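# Fork the loose switch into the rack's yellow-taped rails

## Task

With the fork, carry the switch that is not screwed down and slide it all the way into the rack slot whose two rails carry yellow tape. The rack is loose. It must tip no more than slightly, or the task fails, and it must finish in its original spot.

## Robot and tools

Robot: one six-joint arm (Elite-style, UR joint names) on a base at (0, 0, +0.094) m, tilted a little relative to the table. No gripper. A rigid steel lifting fork with no motor or sensor is fixed to the flange, so no action number controls it. It has two flat blades, 240 mm long, 30 mm wide and 8 mm thick, with 110 mm between them. They point along the tool's -y axis, and the faces that carry load look along tool -z. With tool +z pointing straight down, the blades are level. Only gravity and friction keep a load on them, and a load slides off if the noses dip. A block about 10 cm long sticks out from the last joint's axis toward fork -y and turns with the fork.

Tool point (end_effector_position): midway between the tines, halfway along the blades, on the load-bearing face plane. The blade noses are 120 mm toward -y from it, and the upright back legs are 120 mm toward +y. A heavier load makes the tool point sag below its command and tilt the fork. Compare the reported pose with what you sent and correct for it.

Frame: everything is in the scene frame. The origin is on the table top under the base, +z is up, and +y is to the left when looking along +x. Positions are in metres and orientation is quat_wxyz. Offset axes are the scene axes, and rotations turn about the Hand target's position. Readings can be off by a few centimetres, more at long reach.

execute_actions(actions, cameras): actions is a list of actions. Each action is a table of up to 15 rows, one per 1/30 s step. If a table is shorter, its last row is held to 15 steps. Each row has 6 numbers in [-1, 1]: dx, dy, dz, rx, ry, rz. These are offsets, not poses. Every row counts from the Hand target at the start of that action. Each new action or call starts again from the current Hand target, so sending the same row twice moves the arm twice. Scale: 1.0 = 0.6 m for dx/dy/dz and 180 degrees for the rotation. rx, ry, rz form one rotation vector. A translation longer than 1.0 may be shortened along its line. If actions is empty, the call returns state plus images.

move(target, speed, blend, blocking, cameras): drives the tool point along a straight path. target is one row of 6 offsets, or a list of up to 15 rows. All rows count from the same starting Hand target, with the same units as above. speed is the top speed in m/s, from 0.002 to 3.2, default 0.25. Turning is capped at twice that value in rad/s. You can give one speed per segment. blend is in metres and rounds the corners between list targets; 0 means stop at each one. blocking=false returns after about 0.5 s while the move continues. The path ignores obstacles, and the arm lags and can overshoot speed, especially when nearly straight. Do not route paths close to the base, because that can flip the shoulder posture. The result line 'move:' ends in one of these words: done (within 3 mm and 2 degrees), off_target, moving, held or fault. It also lists any limits used, such as paced or held. Neither done nor off_target says anything about contact.

wait(seconds 0 to 10): lets time run with the last command held, and any running move keeps going. stop(): brakes a running move, which needs some distance. zoom_image(camera, region [x0, y0, x1, y1] in pixels, at most 504 by 504): enlarges part of the latest image from cam_head_left, cam_head_right or cam_wrist. Each camera is 672x504. The two head cameras sit on one bar. The wrist camera hangs off the tool plate, and its image may lag during motion. read_manual(section) returns only licence text. finished_scene(scene) ends the current scene for good; give the scene number.

Control details: the commanded orientation is clipped to within 32 degrees of the measured one at each step. The Hand target line shows the last command after clipping, and the next offsets count from it. The tool point often stops short of it. Waiting does not close that gap, but the next command re-asks for it, or you can add the remaining distance as an offset. To end a push, command the target back past the actual tool point. Joint speed caps: 2.09 rad/s for shoulder pan and lift, 2.62 for the elbow, 3.14 for the wrists. Commands are smoothed with about a 0.15 s lag. With the wrist near the first joint's axis, small motions can swing the whole arm.

Results give the pose, linear and angular velocities, joint positions and torques, and the Hand target. Torques include the arm's own weight and have offsets, noise and friction. Positive torque is toward a larger joint angle. 'within noise' means a joint is still.

Hazards: the arm is stiff. A net force near 150 N (plus or minus 25) or contact torque at a joint limit (293, 293, 133, 49.8, 49.8, 49.8 N m, held weight included) triggers a 10 s fault stop. Motor heat from holding loads, a stretched arm or pushing toward unreachable poses raises a MOTOR HOT warning at 70 °C and locks the brakes at 85 °C for 30 to 60 s or more. Approach contacts slowly and do not aim far past them. Do not tilt or shove the loose rack. Never let the switch fall or leave it off the table. Do not release a part while it is still moving. Loose objects may occasionally get nudged by outside pushes.

Each tool is called after ">>>" as name([rows], argument=value, ...), one row to a line, values as JSON.

## Session

>>> execute_actions(actions=[])

Scene clock: 0.00 s.
end_effector_position=(+0.6600, +0.2529, +0.3169) end_effector_quat_wxyz=(+0.049, +0.971, +0.235, +0.002)
Joint positions: [3.144 -1.402 1.911 -2.097 -1.658 1.049]
Joint velocities: within noise
Joint torques (N m): no reading
Hand target: +0.6600, +0.2529, +0.3169; +0.049, +0.971, +0.235, +0.002

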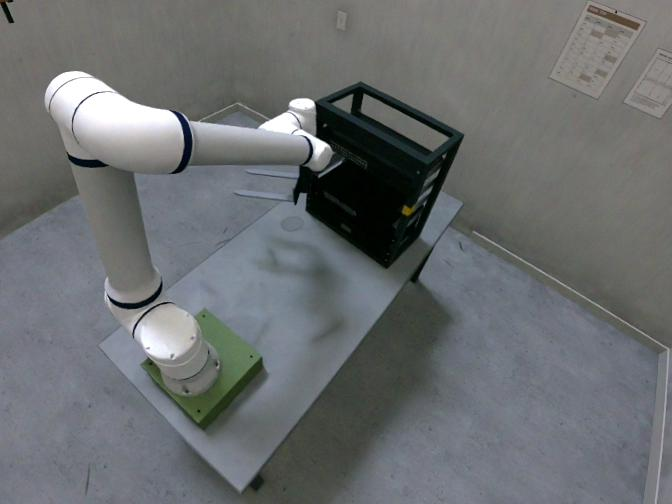

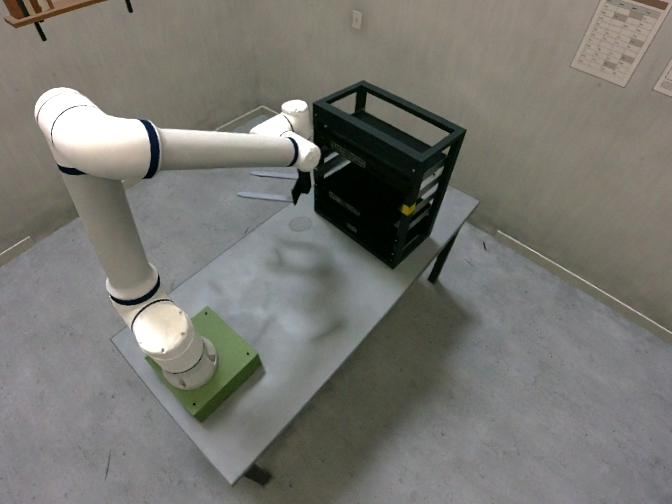

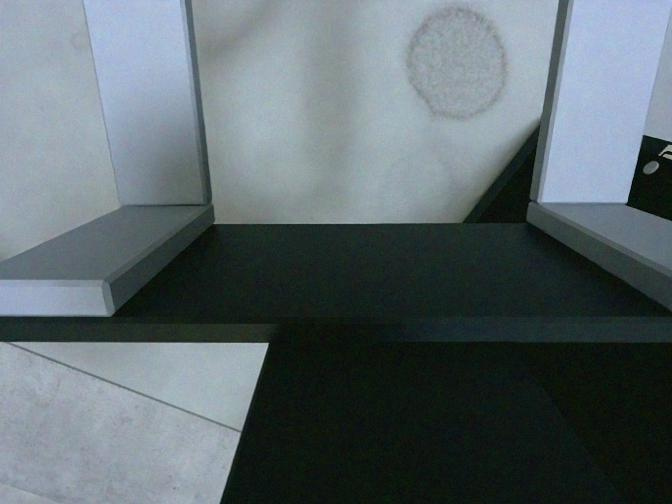

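>>> zoom_image(camera="cam_head_left", region=[220, 70, 480, 270])

>>> zoom_image(camera="cam_head_right", region=[230, 70, 490, 270])

>>> zoom_image(camera="cam_wrist", region=[250, 200, 672, 504])

Scaled by 1.938.

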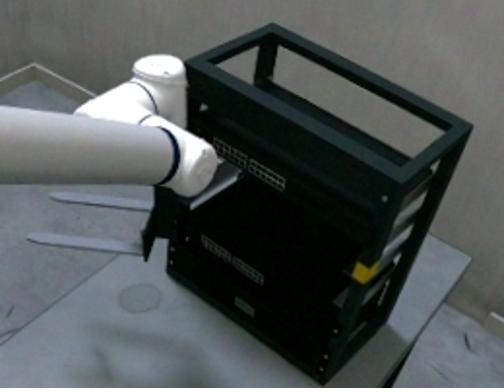

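Scaled by 1.938.

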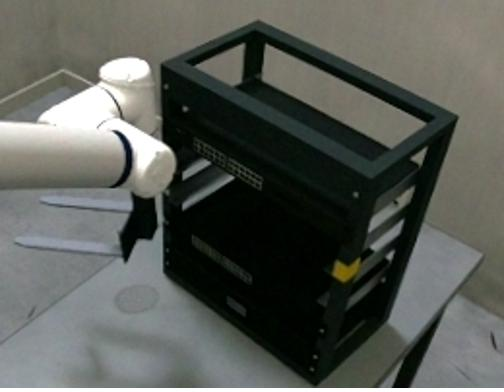

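Scaled by 1.194.

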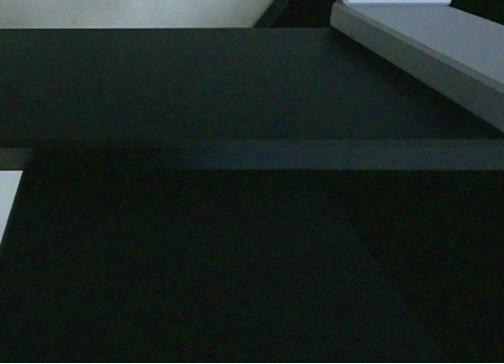

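>>> move(target=[-0.192,-0.208,0.037,0.2245,-0.454,-0.008], speed=0.3, cameras=["all"])

>>> zoom_image(camera="cam_wrist", region=[0, 0, 504, 504])

>>> zoom_image(camera="cam_head_right", region=[290, 70, 490, 270])

Scene clock: 45.73 s.
end_effector_position=(+0.5448, +0.1281, +0.3391) end_effector_quat_wxyz=(-0.122, +0.696, +0.122, +0.697)
Joint positions: [2.297 -0.934 2.643 -4.821 -0.332 1.555]
Joint torques (N m): [-22.65 -40.84 -3.95 -2.81 -2.31 4.82]
Hand target: +0.5448, +0.1281, +0.3391; -0.122, +0.696, +0.122, +0.697
Off the commanded pose: 0.000 m, 0 deg.
move: done
camera_calibration:
cam_wrist: T_world_to_cam=[[0.0293465, -0.00373676, 0.999562, -0.344871], [-0.00658846, -0.999972, -0.00354486, 0.0042797], [0.999548, -0.00648155, -0.0293703, -0.439366], [0, 0, 0, 1]] pos_world=[0.449316, 0.000143109, 0.331831]

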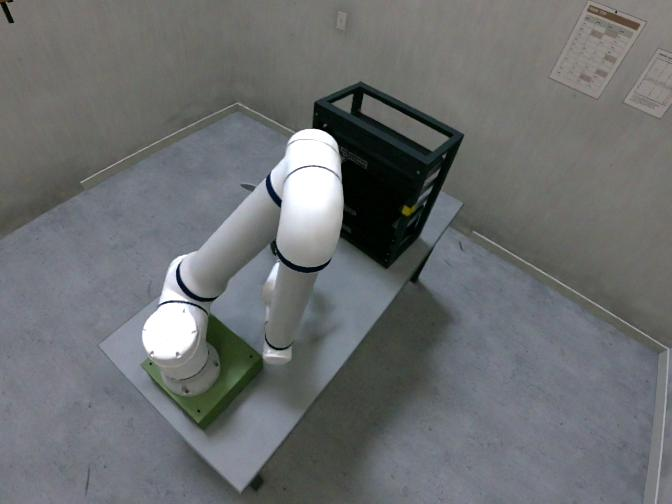

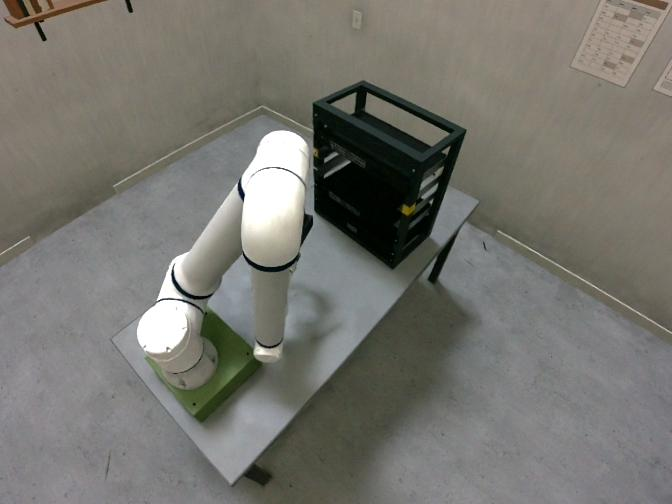

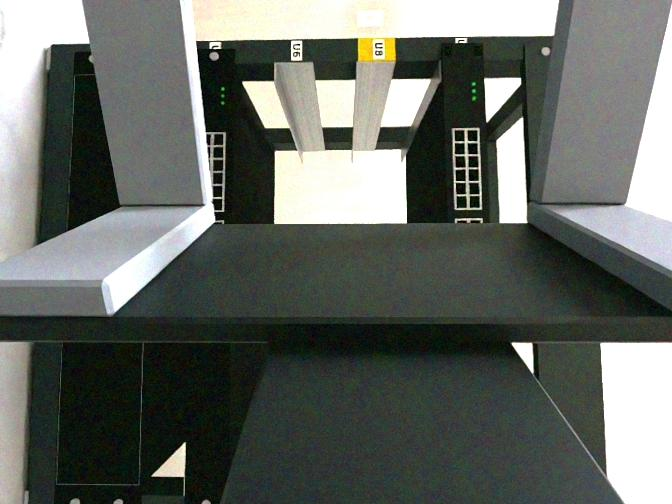

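Scaled by 1.000.

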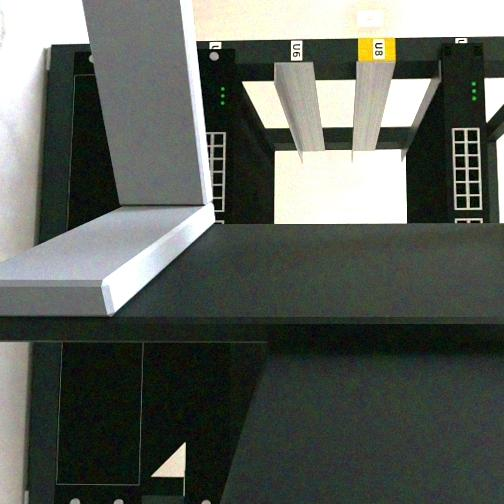

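Scaled by 2.520.

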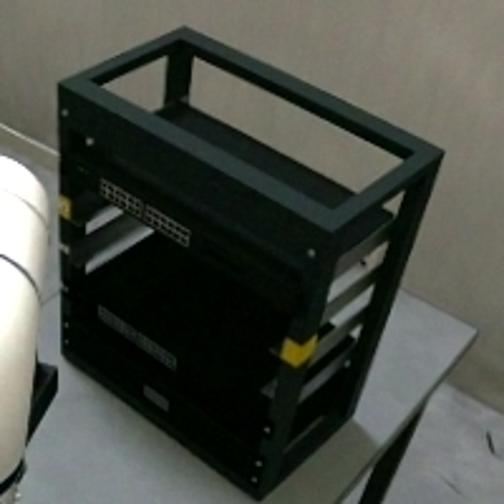

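>>> zoom_image(camera="cam_wrist", region=[180, 20, 380, 230])

>>> zoom_image(camera="cam_wrist", region=[350, 20, 560, 230])

>>> zoom_image(camera="cam_wrist", region=[20, 330, 280, 504])

Scaled by 2.400.

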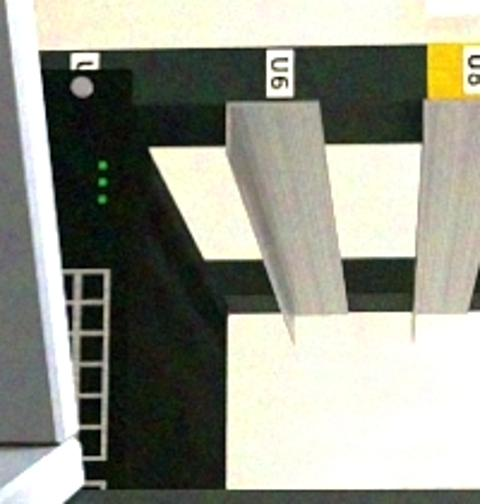

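Scaled by 2.400.

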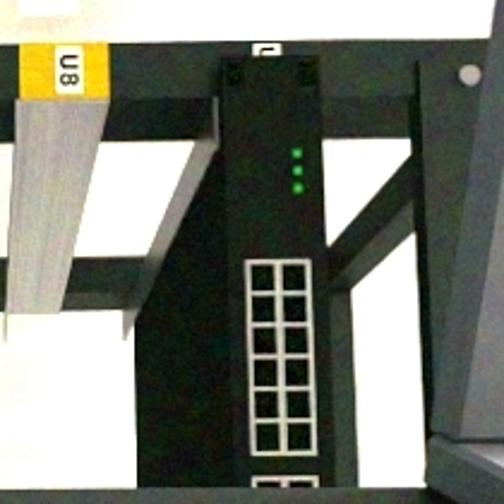

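Scaled by 1.938.

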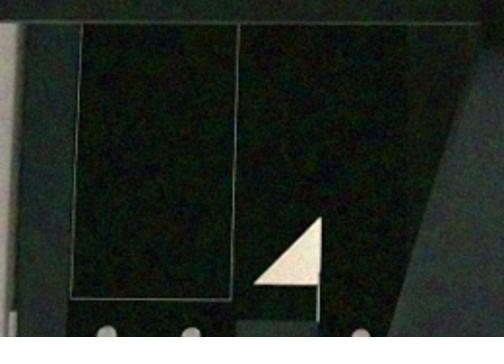

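>>> move(target=[0,-0.467,0.1,0,0,0], speed=0.35, cameras=["cam_wrist"])

>>> zoom_image(camera="cam_wrist", region=[180, 0, 580, 260])

Scene clock: 64.63 s.
end_effector_position=(+0.5447, -0.1521, +0.3991) end_effector_quat_wxyz=(-0.123, +0.694, +0.122, +0.699)
Joint positions: [1.944 -1.035 2.295 -4.498 0.021 1.679]
Joint torques (N m): [-21.42 -53.34 -34.42 0.96 1.2 4.84]
Hand target: +0.5448, -0.1521, +0.3991; -0.122, +0.696, +0.122, +0.697
Off the commanded pose: 0.000 m, 0 deg.
move: done
camera_calibration:
cam_wrist: T_world_to_cam=[[0.022362, -0.00625475, 0.99973, -0.402518], [-0.00608513, -0.999963, -0.00612009, -0.275027], [0.999731, -0.00594663, -0.0223993, -0.442188], [0, 0, 0, 1]] pos_world=[0.449397, -0.280164, 0.390821]
Images, in order (width x height): cam_wrist 672x504.

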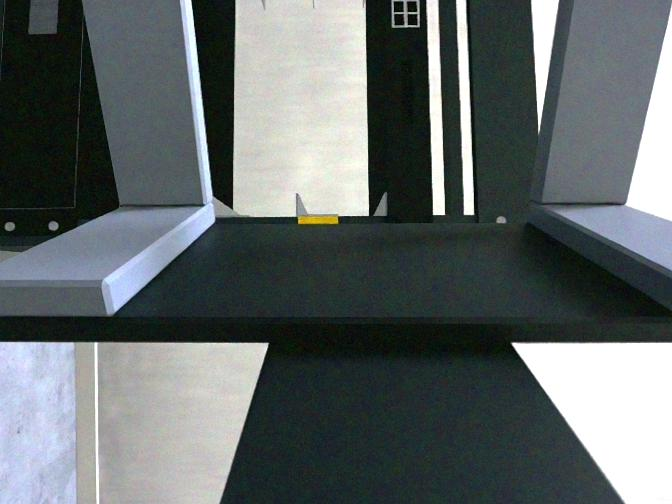

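Scaled by 1.260.

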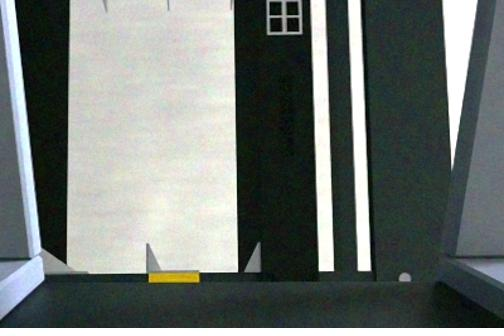

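>>> execute_actions(actions=[])

>>> zoom_image(camera="cam_head_left", region=[300, 70, 480, 280])

>>> zoom_image(camera="cam_head_right", region=[300, 70, 490, 280])

Scene clock: 77.80 s.
end_effector_position=(+0.5447, -0.1521, +0.3991) end_effector_quat_wxyz=(-0.123, +0.694, +0.122, +0.699)
Joint positions: [1.944 -1.035 2.295 -4.498 0.021 1.68]
Joint velocities: within noise
Joint torques (N m): [-20.48 -54.2 -34 0.82 0.91 4.75]
Hand target: +0.5448, -0.1521, +0.3991; -0.122, +0.696, +0.122, +0.697
Off the commanded pose: 0.000 m, 0 deg.
camera_calibration:
cam_wrist: T_world_to_cam=[[0.022362, -0.00625475, 0.99973, -0.402518], [-0.00608513, -0.999963, -0.00612009, -0.275027], [0.999731, -0.00594663, -0.0223993, -0.442188], [0, 0, 0, 1]] pos_world=[0.449397, -0.280164, 0.390821]

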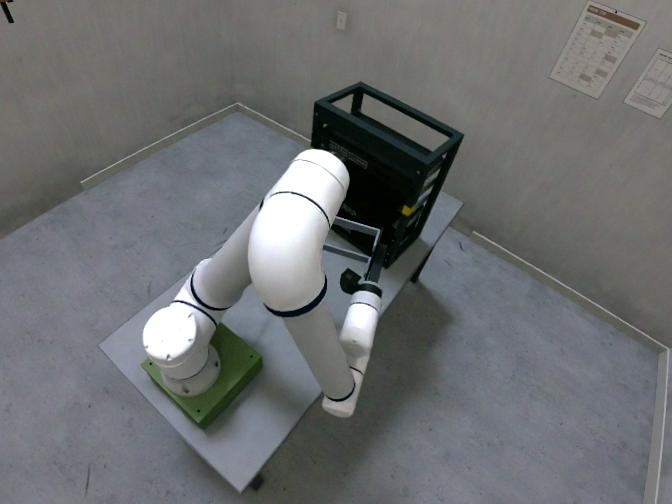

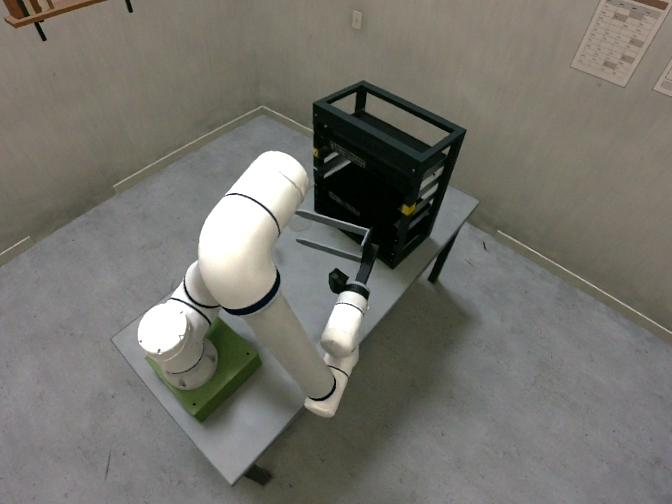

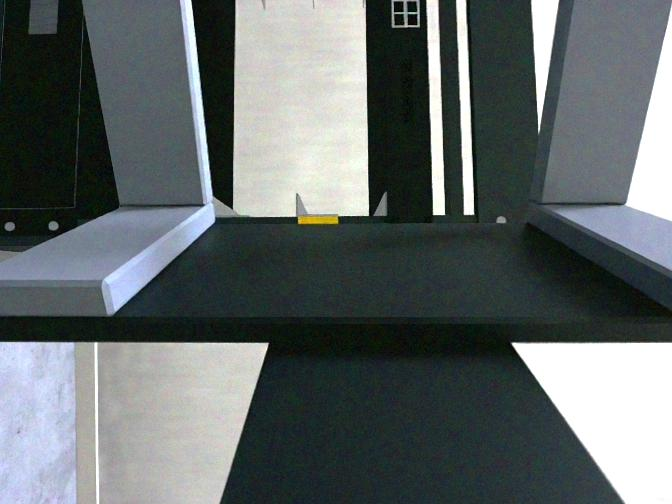

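Scaled by 2.400.

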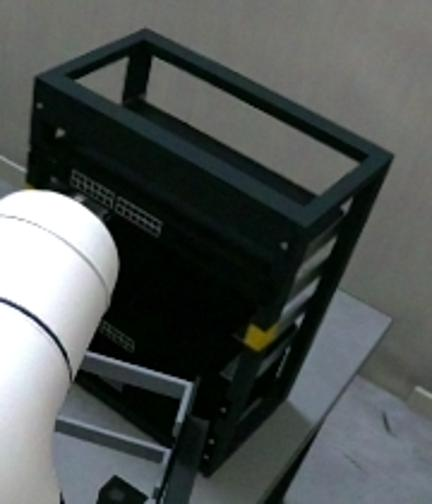

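Scaled by 2.400.

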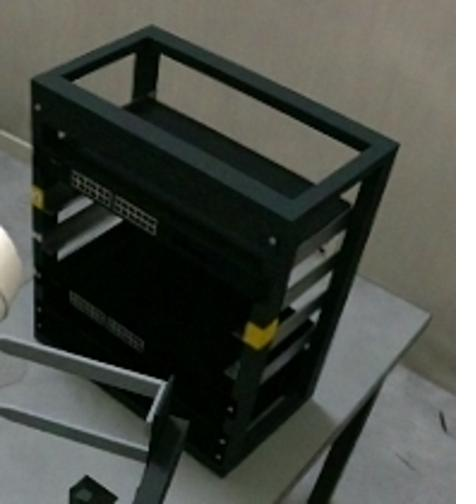

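>>> move(target=[0,0.7,0.0,0,0,0], speed=0.4, cameras=["cam_wrist"])

>>> zoom_image(camera="cam_wrist", region=[0, 80, 336, 260])

>>> zoom_image(camera="cam_wrist", region=[280, 0, 560, 230])

Scene clock: 91.03 s.
end_effector_position=(+0.5447, +0.2678, +0.3991) end_effector_quat_wxyz=(-0.122, +0.696, +0.122, +0.697)
Joint positions: [2.682 -1.147 2.693 -4.673 -0.718 1.572]
Joint torques (N m): [10.25 -60.69 -20.36 -1.13 -2.25 -0.65]
Hand target: +0.5448, +0.2679, +0.3991; -0.122, +0.696, +0.122, +0.697
Off the commanded pose: 0.000 m, 0 deg.
move: done
camera_calibration:
cam_wrist: T_world_to_cam=[[0.0291475, -0.00393756, 0.999567, -0.404204], [-0.00659081, -0.999971, -0.00374696, 0.144267], [0.999553, -0.00647875, -0.0291726, -0.436678], [0, 0, 0, 1]] pos_world=[0.449215, 0.139843, 0.391831]
Images, in order (width x height): cam_wrist 672x504.

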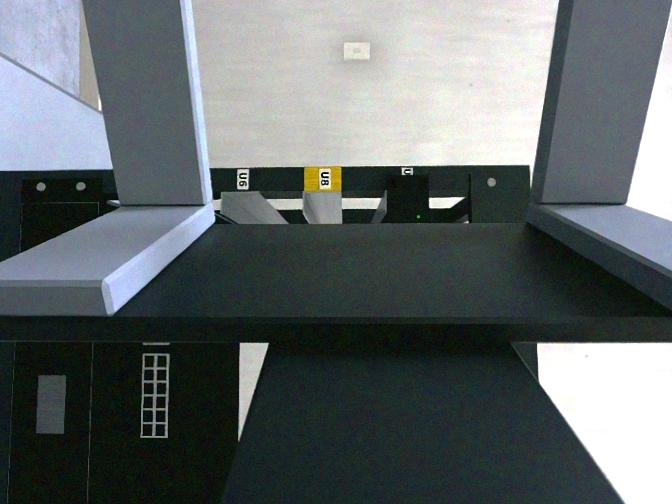

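Scaled by 1.500.

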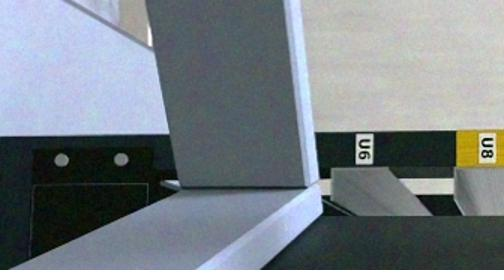

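Scaled by 1.800.

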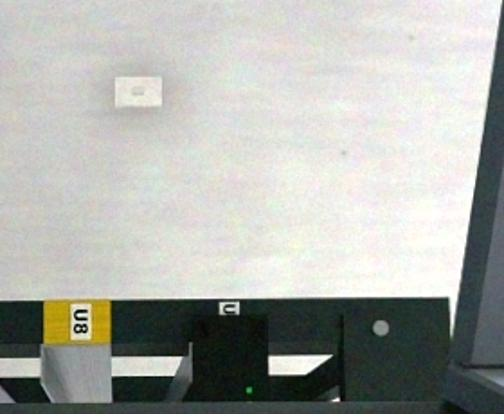

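>>> move(target=[0.025,-0.347,0.085,0.3445,0.4586,-0.479], speed=0.35, cameras=["all"])

Scene clock: 130.37 s.
end_effector_position=(+0.5598, +0.0597, +0.4501) end_effector_quat_wxyz=(-0.001, +0.684, -0.730, +0.000)
Joint positions: [2.909 -2.076 2.221 -1.702 -1.566 2.928]
Joint torques (N m): [-21.4 2.33 -101.7 -5.18 2.2 3.07]
Hand target: +0.5598, +0.0597, +0.4501; -0.001, +0.684, -0.730, -0.001
Off the commanded pose: 0.000 m, 0 deg.
move: done
camera_calibration:
cam_wrist: T_world_to_cam=[[-0.0782972, -0.996535, -0.0280612, 0.125511], [-0.935955, 0.0637863, 0.346293, 0.235578], [-0.343303, 0.0533778, -0.937707, 0.705363], [0, 0, 0, 1]] pos_world=[0.47247, 0.0723984, 0.583367]

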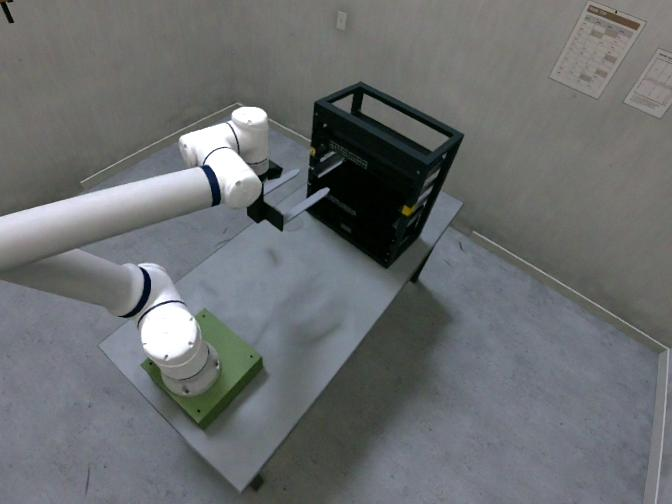

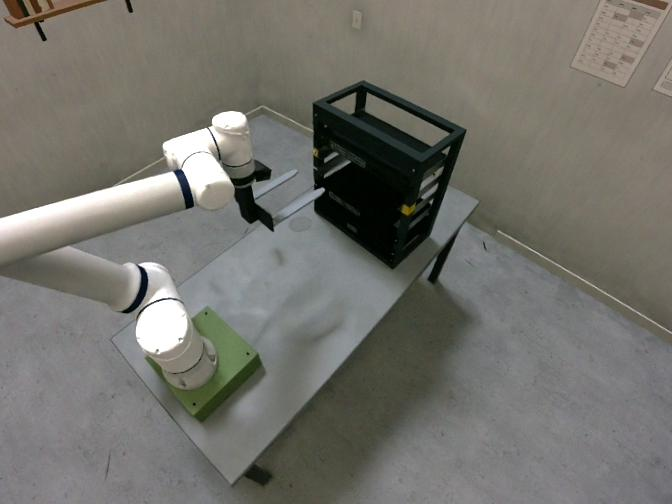

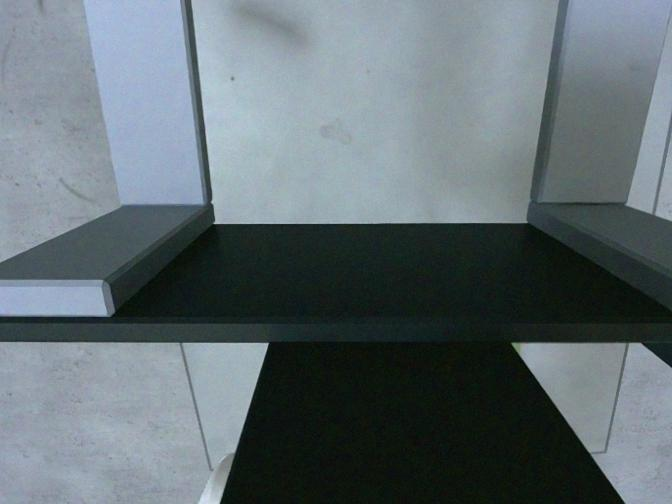

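>>> move([
  [0.2037,-0.1178,-0.042,0,0,0],
  [0.5,-0.137,-0.042,0,0,0],
], speed=[0.25,0.15], blend=[0.02,0], cameras=["all"])

>>> zoom_image(camera="cam_head_right", region=[280, 70, 480, 270])

>>> zoom_image(camera="cam_head_left", region=[280, 70, 480, 270])

Scene clock: 141.67 s.
end_effector_position=(+0.8596, -0.0225, +0.4249) end_effector_quat_wxyz=(-0.001, +0.684, -0.730, -0.001)
Joint positions: [2.914 -1.506 1.841 -1.891 -1.566 2.934]
Joint torques (N m): [10.32 -53.8 -97.34 -5.07 -1.2 3.35]
Hand target: +0.8598, -0.0225, +0.4249; -0.001, +0.684, -0.730, -0.001
Off the commanded pose: 0.000 m, 0 deg.
move: done
camera_calibration:
cam_wrist: T_world_to_cam=[[-0.0785942, -0.996506, -0.0282581, 0.0667114], [-0.935857, 0.0639844, 0.346522, 0.530004], [-0.343503, 0.0536801, -0.937616, 0.789277], [0, 0, 0, 1]] pos_world=[0.77237, -0.00980211, 0.558266]

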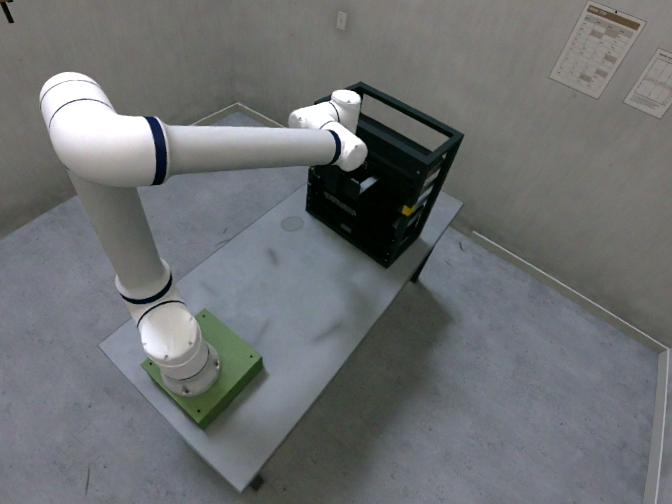

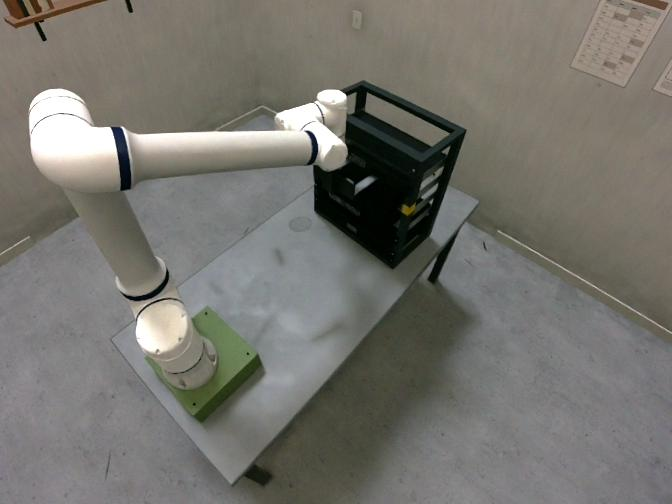

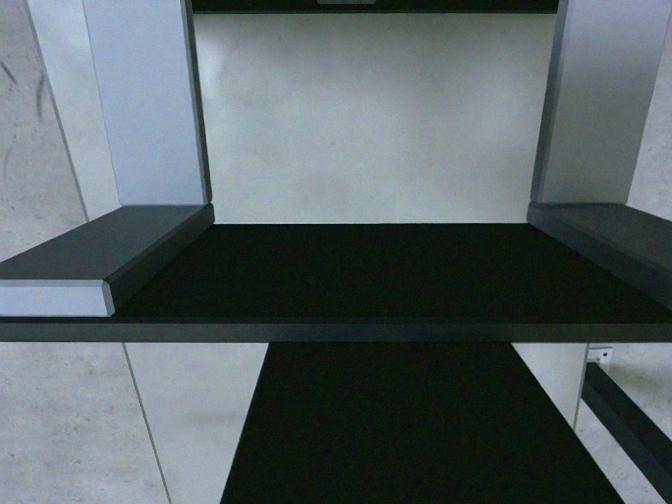

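Scaled by 2.520.

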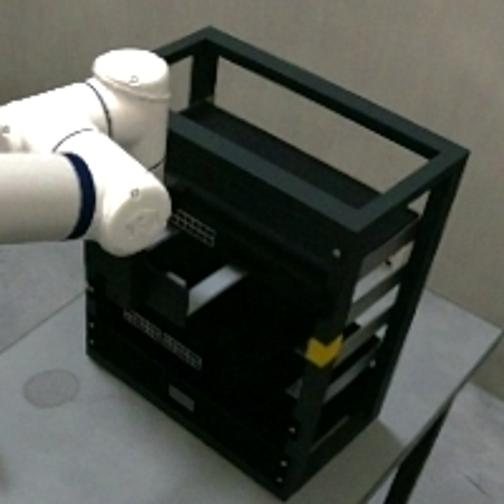

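Scaled by 2.520.

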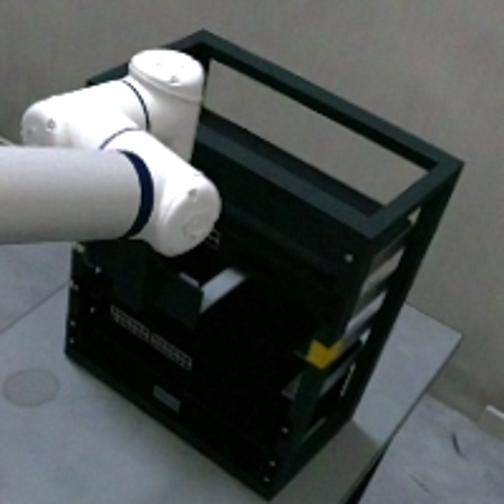

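>>> move(target=[0.09,-0.0058,0,0,0,0], speed=0.08, cameras=["all"])

>>> zoom_image(camera="cam_head_right", region=[280, 70, 480, 270])

Scene clock: 145.93 s.
end_effector_position=(+0.9136, -0.0259, +0.4249) end_effector_quat_wxyz=(-0.001, +0.684, -0.730, -0.001)
Joint positions: [2.929 -1.418 1.743 -1.882 -1.566 2.949]
Joint torques (N m): [9.61 -63.71 -98.99 -5.14 1.03 3.37]
Hand target: +0.9138, -0.0260, +0.4249; -0.001, +0.684, -0.730, -0.001
Off the commanded pose: 0.000 m, 0 deg.
move: done
camera_calibration:
cam_wrist: T_world_to_cam=[[-0.0785942, -0.996506, -0.0282581, 0.0674677], [-0.935857, 0.0639844, 0.346522, 0.580764], [-0.343503, 0.0536801, -0.937616, 0.808014], [0, 0, 0, 1]] pos_world=[0.82637, -0.0133021, 0.558266]

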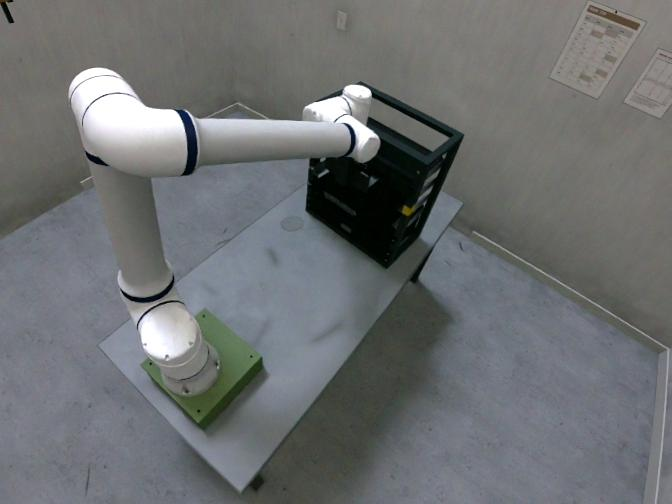

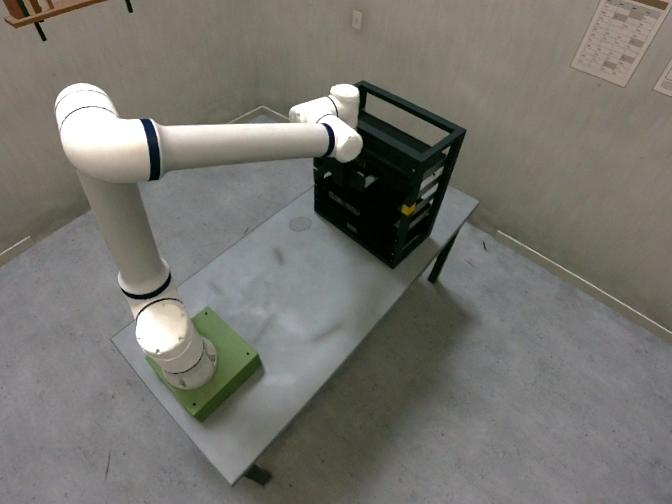

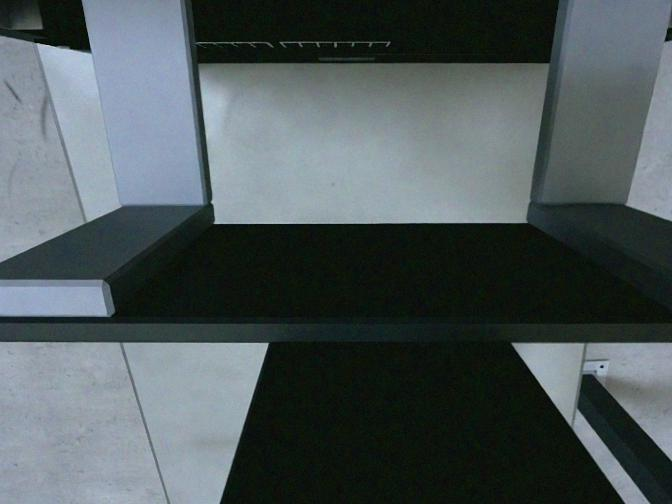

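Scaled by 2.520.

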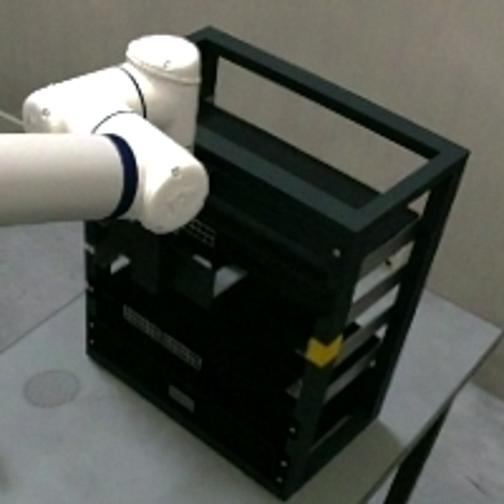

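>>> move(target=[0,0,0.0167,0,0,0], speed=0.03)

>>> move(target=[0,0,0.005,0,0,0], speed=0.02)

>>> move(target=[0,0,0.005,0,0,0], speed=0.02, cameras=["all"])

Scene clock: 150.53 s.
end_effector_position=(+0.9138, -0.0259, +0.4347) end_effector_quat_wxyz=(-0.001, +0.684, -0.730, -0.001)
Joint positions: [2.929 -1.423 1.731 -1.864 -1.566 2.949]
Joint torques (N m): [0.09 -91.92 -98.19 -5.49 -0.28 0.98]
Hand target: +0.9138, -0.0260, +0.4349; -0.001, +0.684, -0.730, -0.001
Off the commanded pose: 0.000 m, 0 deg.
move: done

Scene clock: 151.23 s.
end_effector_position=(+0.9138, -0.0259, +0.4378) end_effector_quat_wxyz=(-0.001, +0.684, -0.730, -0.001)
Joint positions: [2.929 -1.424 1.727 -1.859 -1.566 2.949]
Joint torques (N m): [-13.44 -91.15 -99.2 -4.9 -0.52 -1.47]
Hand target: +0.9138, -0.0260, +0.4379; -0.001, +0.684, -0.730, -0.001
Off the commanded pose: 0.000 m, 0 deg.
move: done

Scene clock: 151.93 s.
end_effector_position=(+0.9138, -0.0260, +0.4407) end_effector_quat_wxyz=(-0.001, +0.684, -0.730, -0.001)
Joint positions: [2.929 -1.425 1.723 -1.854 -1.566 2.949]
Joint torques (N m): [-16.09 -105.46 -119.72 -10.85 -0.03 -1.32]
Hand target: +0.9138, -0.0260, +0.4409; -0.001, +0.684, -0.730, -0.001
Off the commanded pose: 0.000 m, 0 deg.
move: done
camera_calibration:
cam_wrist: T_world_to_cam=[[-0.0786007, -0.996506, -0.0282495, 0.0679304], [-0.935813, 0.0639867, 0.346642, 0.575371], [-0.343623, 0.0536825, -0.937572, 0.82297], [0, 0, 0, 1]] pos_world=[0.82657, -0.0133021, 0.574066]

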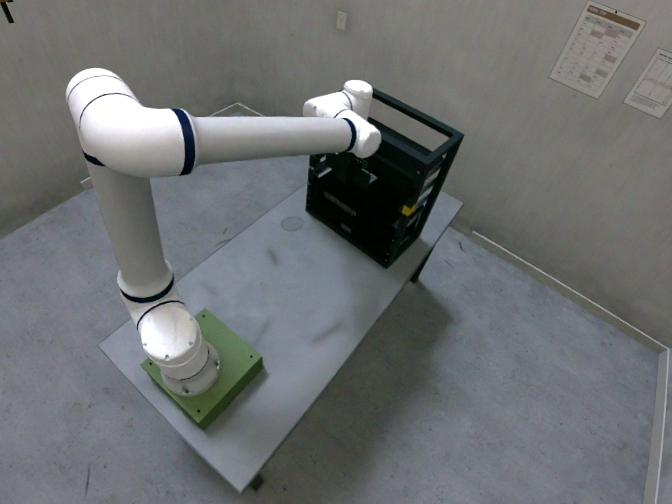

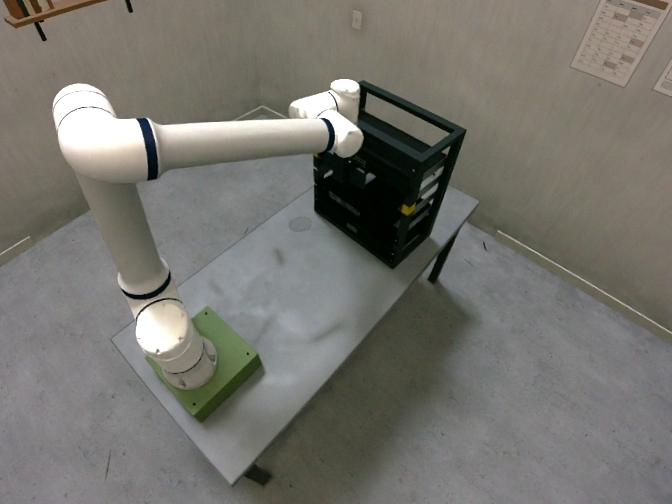

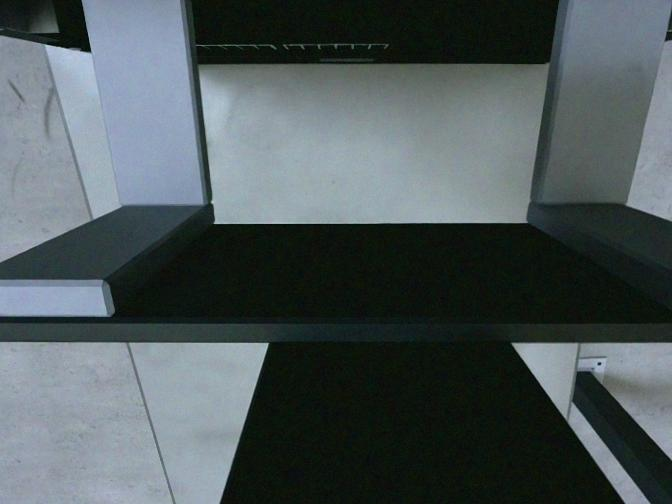

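>>> move(target=[0,0,0.005,0,0,0], speed=0.02)

>>> move(target=[0,0,0.004,0,0,0], speed=0.02, cameras=["all"])

>>> zoom_image(camera="cam_head_right", region=[300, 80, 480, 260])

Scene clock: 156.23 s.
end_effector_position=(+0.9138, -0.0260, +0.4437) end_effector_quat_wxyz=(-0.001, +0.684, -0.730, -0.001)
Joint positions: [2.929 -1.427 1.719 -1.848 -1.566 2.949]
Joint torques (N m): [-15.18 -127.64 -143.82 -18.13 2.12 -1.47]
Hand target: +0.9138, -0.0260, +0.4439; -0.001, +0.684, -0.730, -0.001
Off the commanded pose: 0.000 m, 0 deg.
move: done

Scene clock: 156.93 s.
end_effector_position=(+0.9138, -0.0260, +0.4462) end_effector_quat_wxyz=(-0.001, +0.684, -0.730, -0.001)
Joint positions: [2.929 -1.428 1.716 -1.844 -1.566 2.949]
Joint torques (N m): [-16.55 -127.74 -143.66 -18.15 2.16 -1.42]
Hand target: +0.9138, -0.0260, +0.4463; -0.001, +0.684, -0.730, -0.001
Off the commanded pose: 0.000 m, 0 deg.
move: done
camera_calibration:
cam_wrist: T_world_to_cam=[[-0.0785998, -0.996506, -0.0282482, 0.0680843], [-0.935824, 0.063988, 0.34661, 0.573492], [-0.343592, 0.0536789, -0.937584, 0.828108], [0, 0, 0, 1]] pos_world=[0.82657, -0.0133021, 0.579566]

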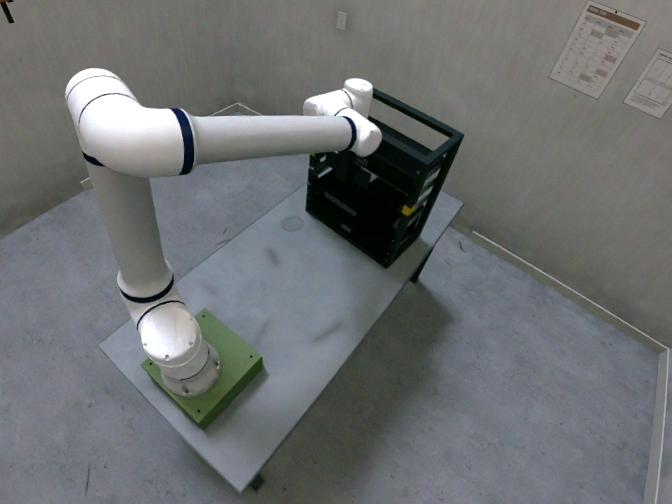

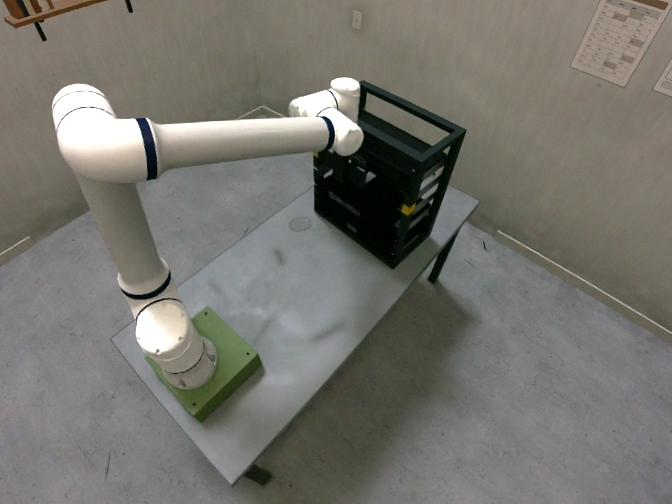

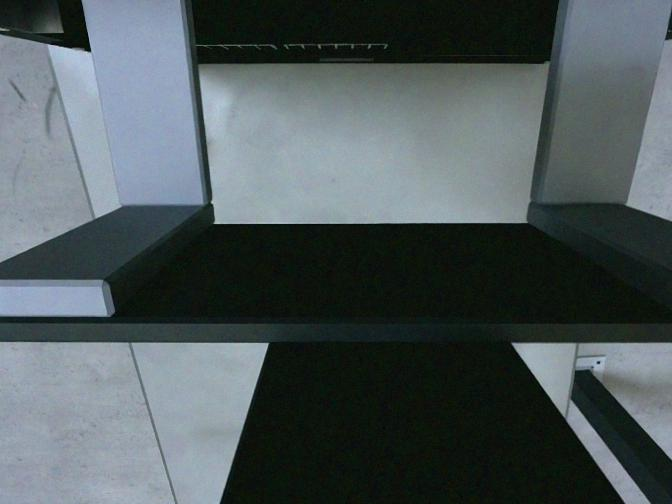

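Scaled by 2.800.

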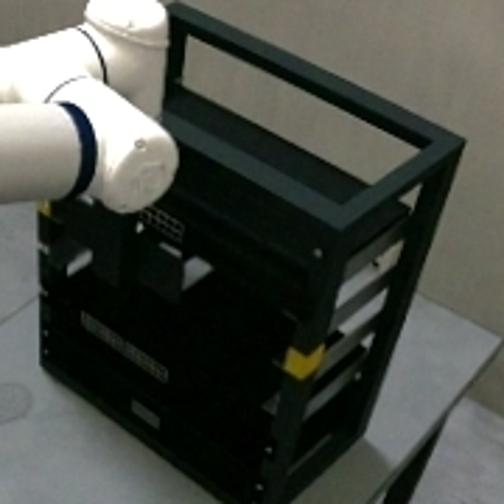

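>>> move(target=[-0.1031,0.0067,0,0,0,0], speed=0.05, cameras=["all"])

>>> zoom_image(camera="cam_head_right", region=[300, 80, 480, 260])

>>> zoom_image(camera="cam_head_left", region=[300, 80, 480, 260])

Scene clock: 170.60 s.
end_effector_position=(+0.8521, -0.0220, +0.4463) end_effector_quat_wxyz=(-0.001, +0.684, -0.730, -0.001)
Joint positions: [2.912 -1.529 1.826 -1.853 -1.566 2.931]
Joint torques (N m): [-23.63 -113.83 -118.4 -23.21 0.61 -2.25]
Hand target: +0.8519, -0.0219, +0.4463; -0.001, +0.684, -0.730, -0.001
Off the commanded pose: 0.000 m, 0 deg.
move: done
camera_calibration:
cam_wrist: T_world_to_cam=[[-0.0785664, -0.996511, -0.0281544, 0.0671438], [-0.935826, 0.0639893, 0.346604, 0.515466], [-0.343593, 0.0535791, -0.937589, 0.806791], [0, 0, 0, 1]] pos_world=[0.76487, -0.00930196, 0.579666]

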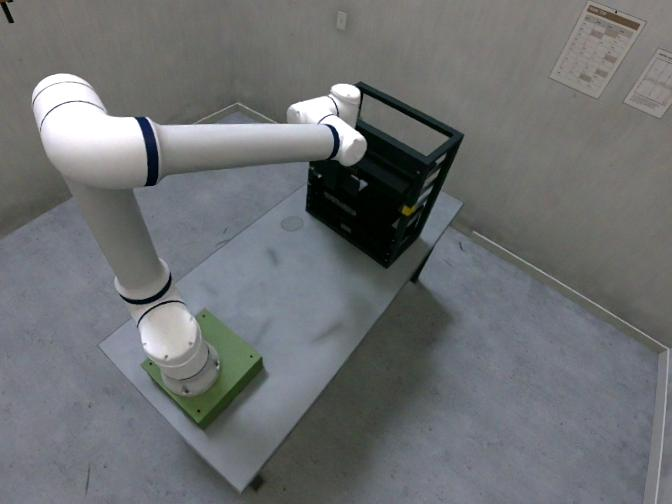

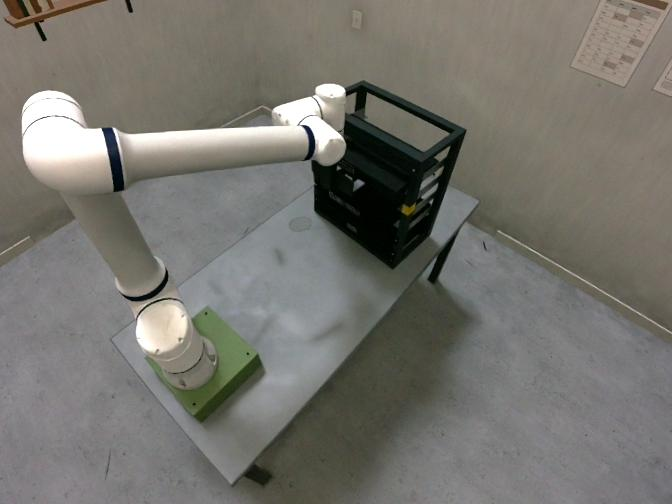

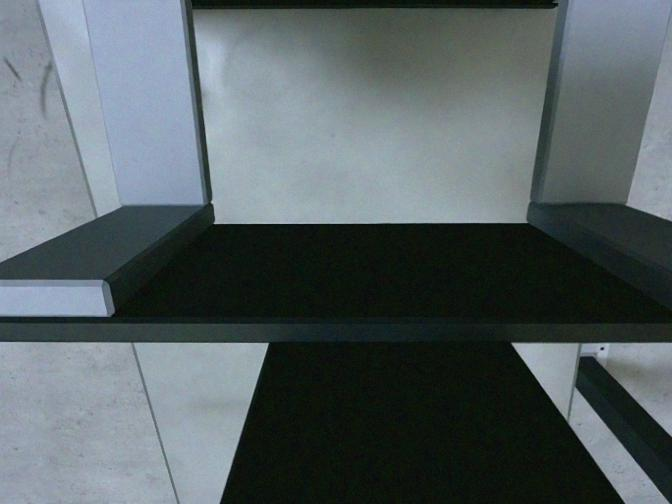

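Scaled by 2.800.

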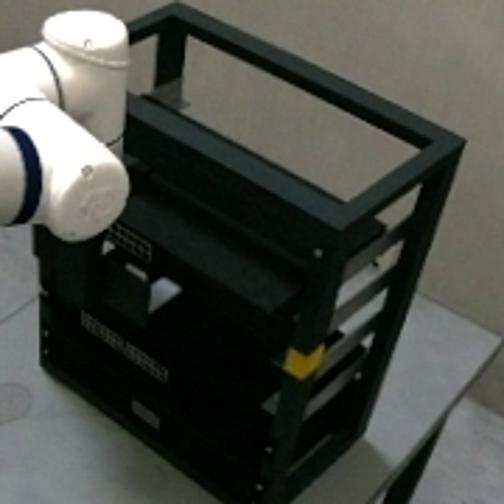

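Scaled by 2.800.

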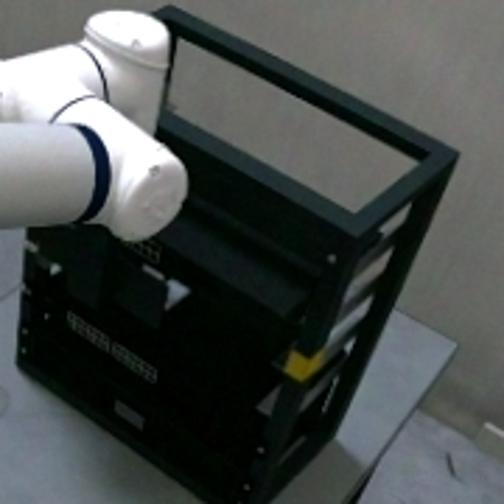

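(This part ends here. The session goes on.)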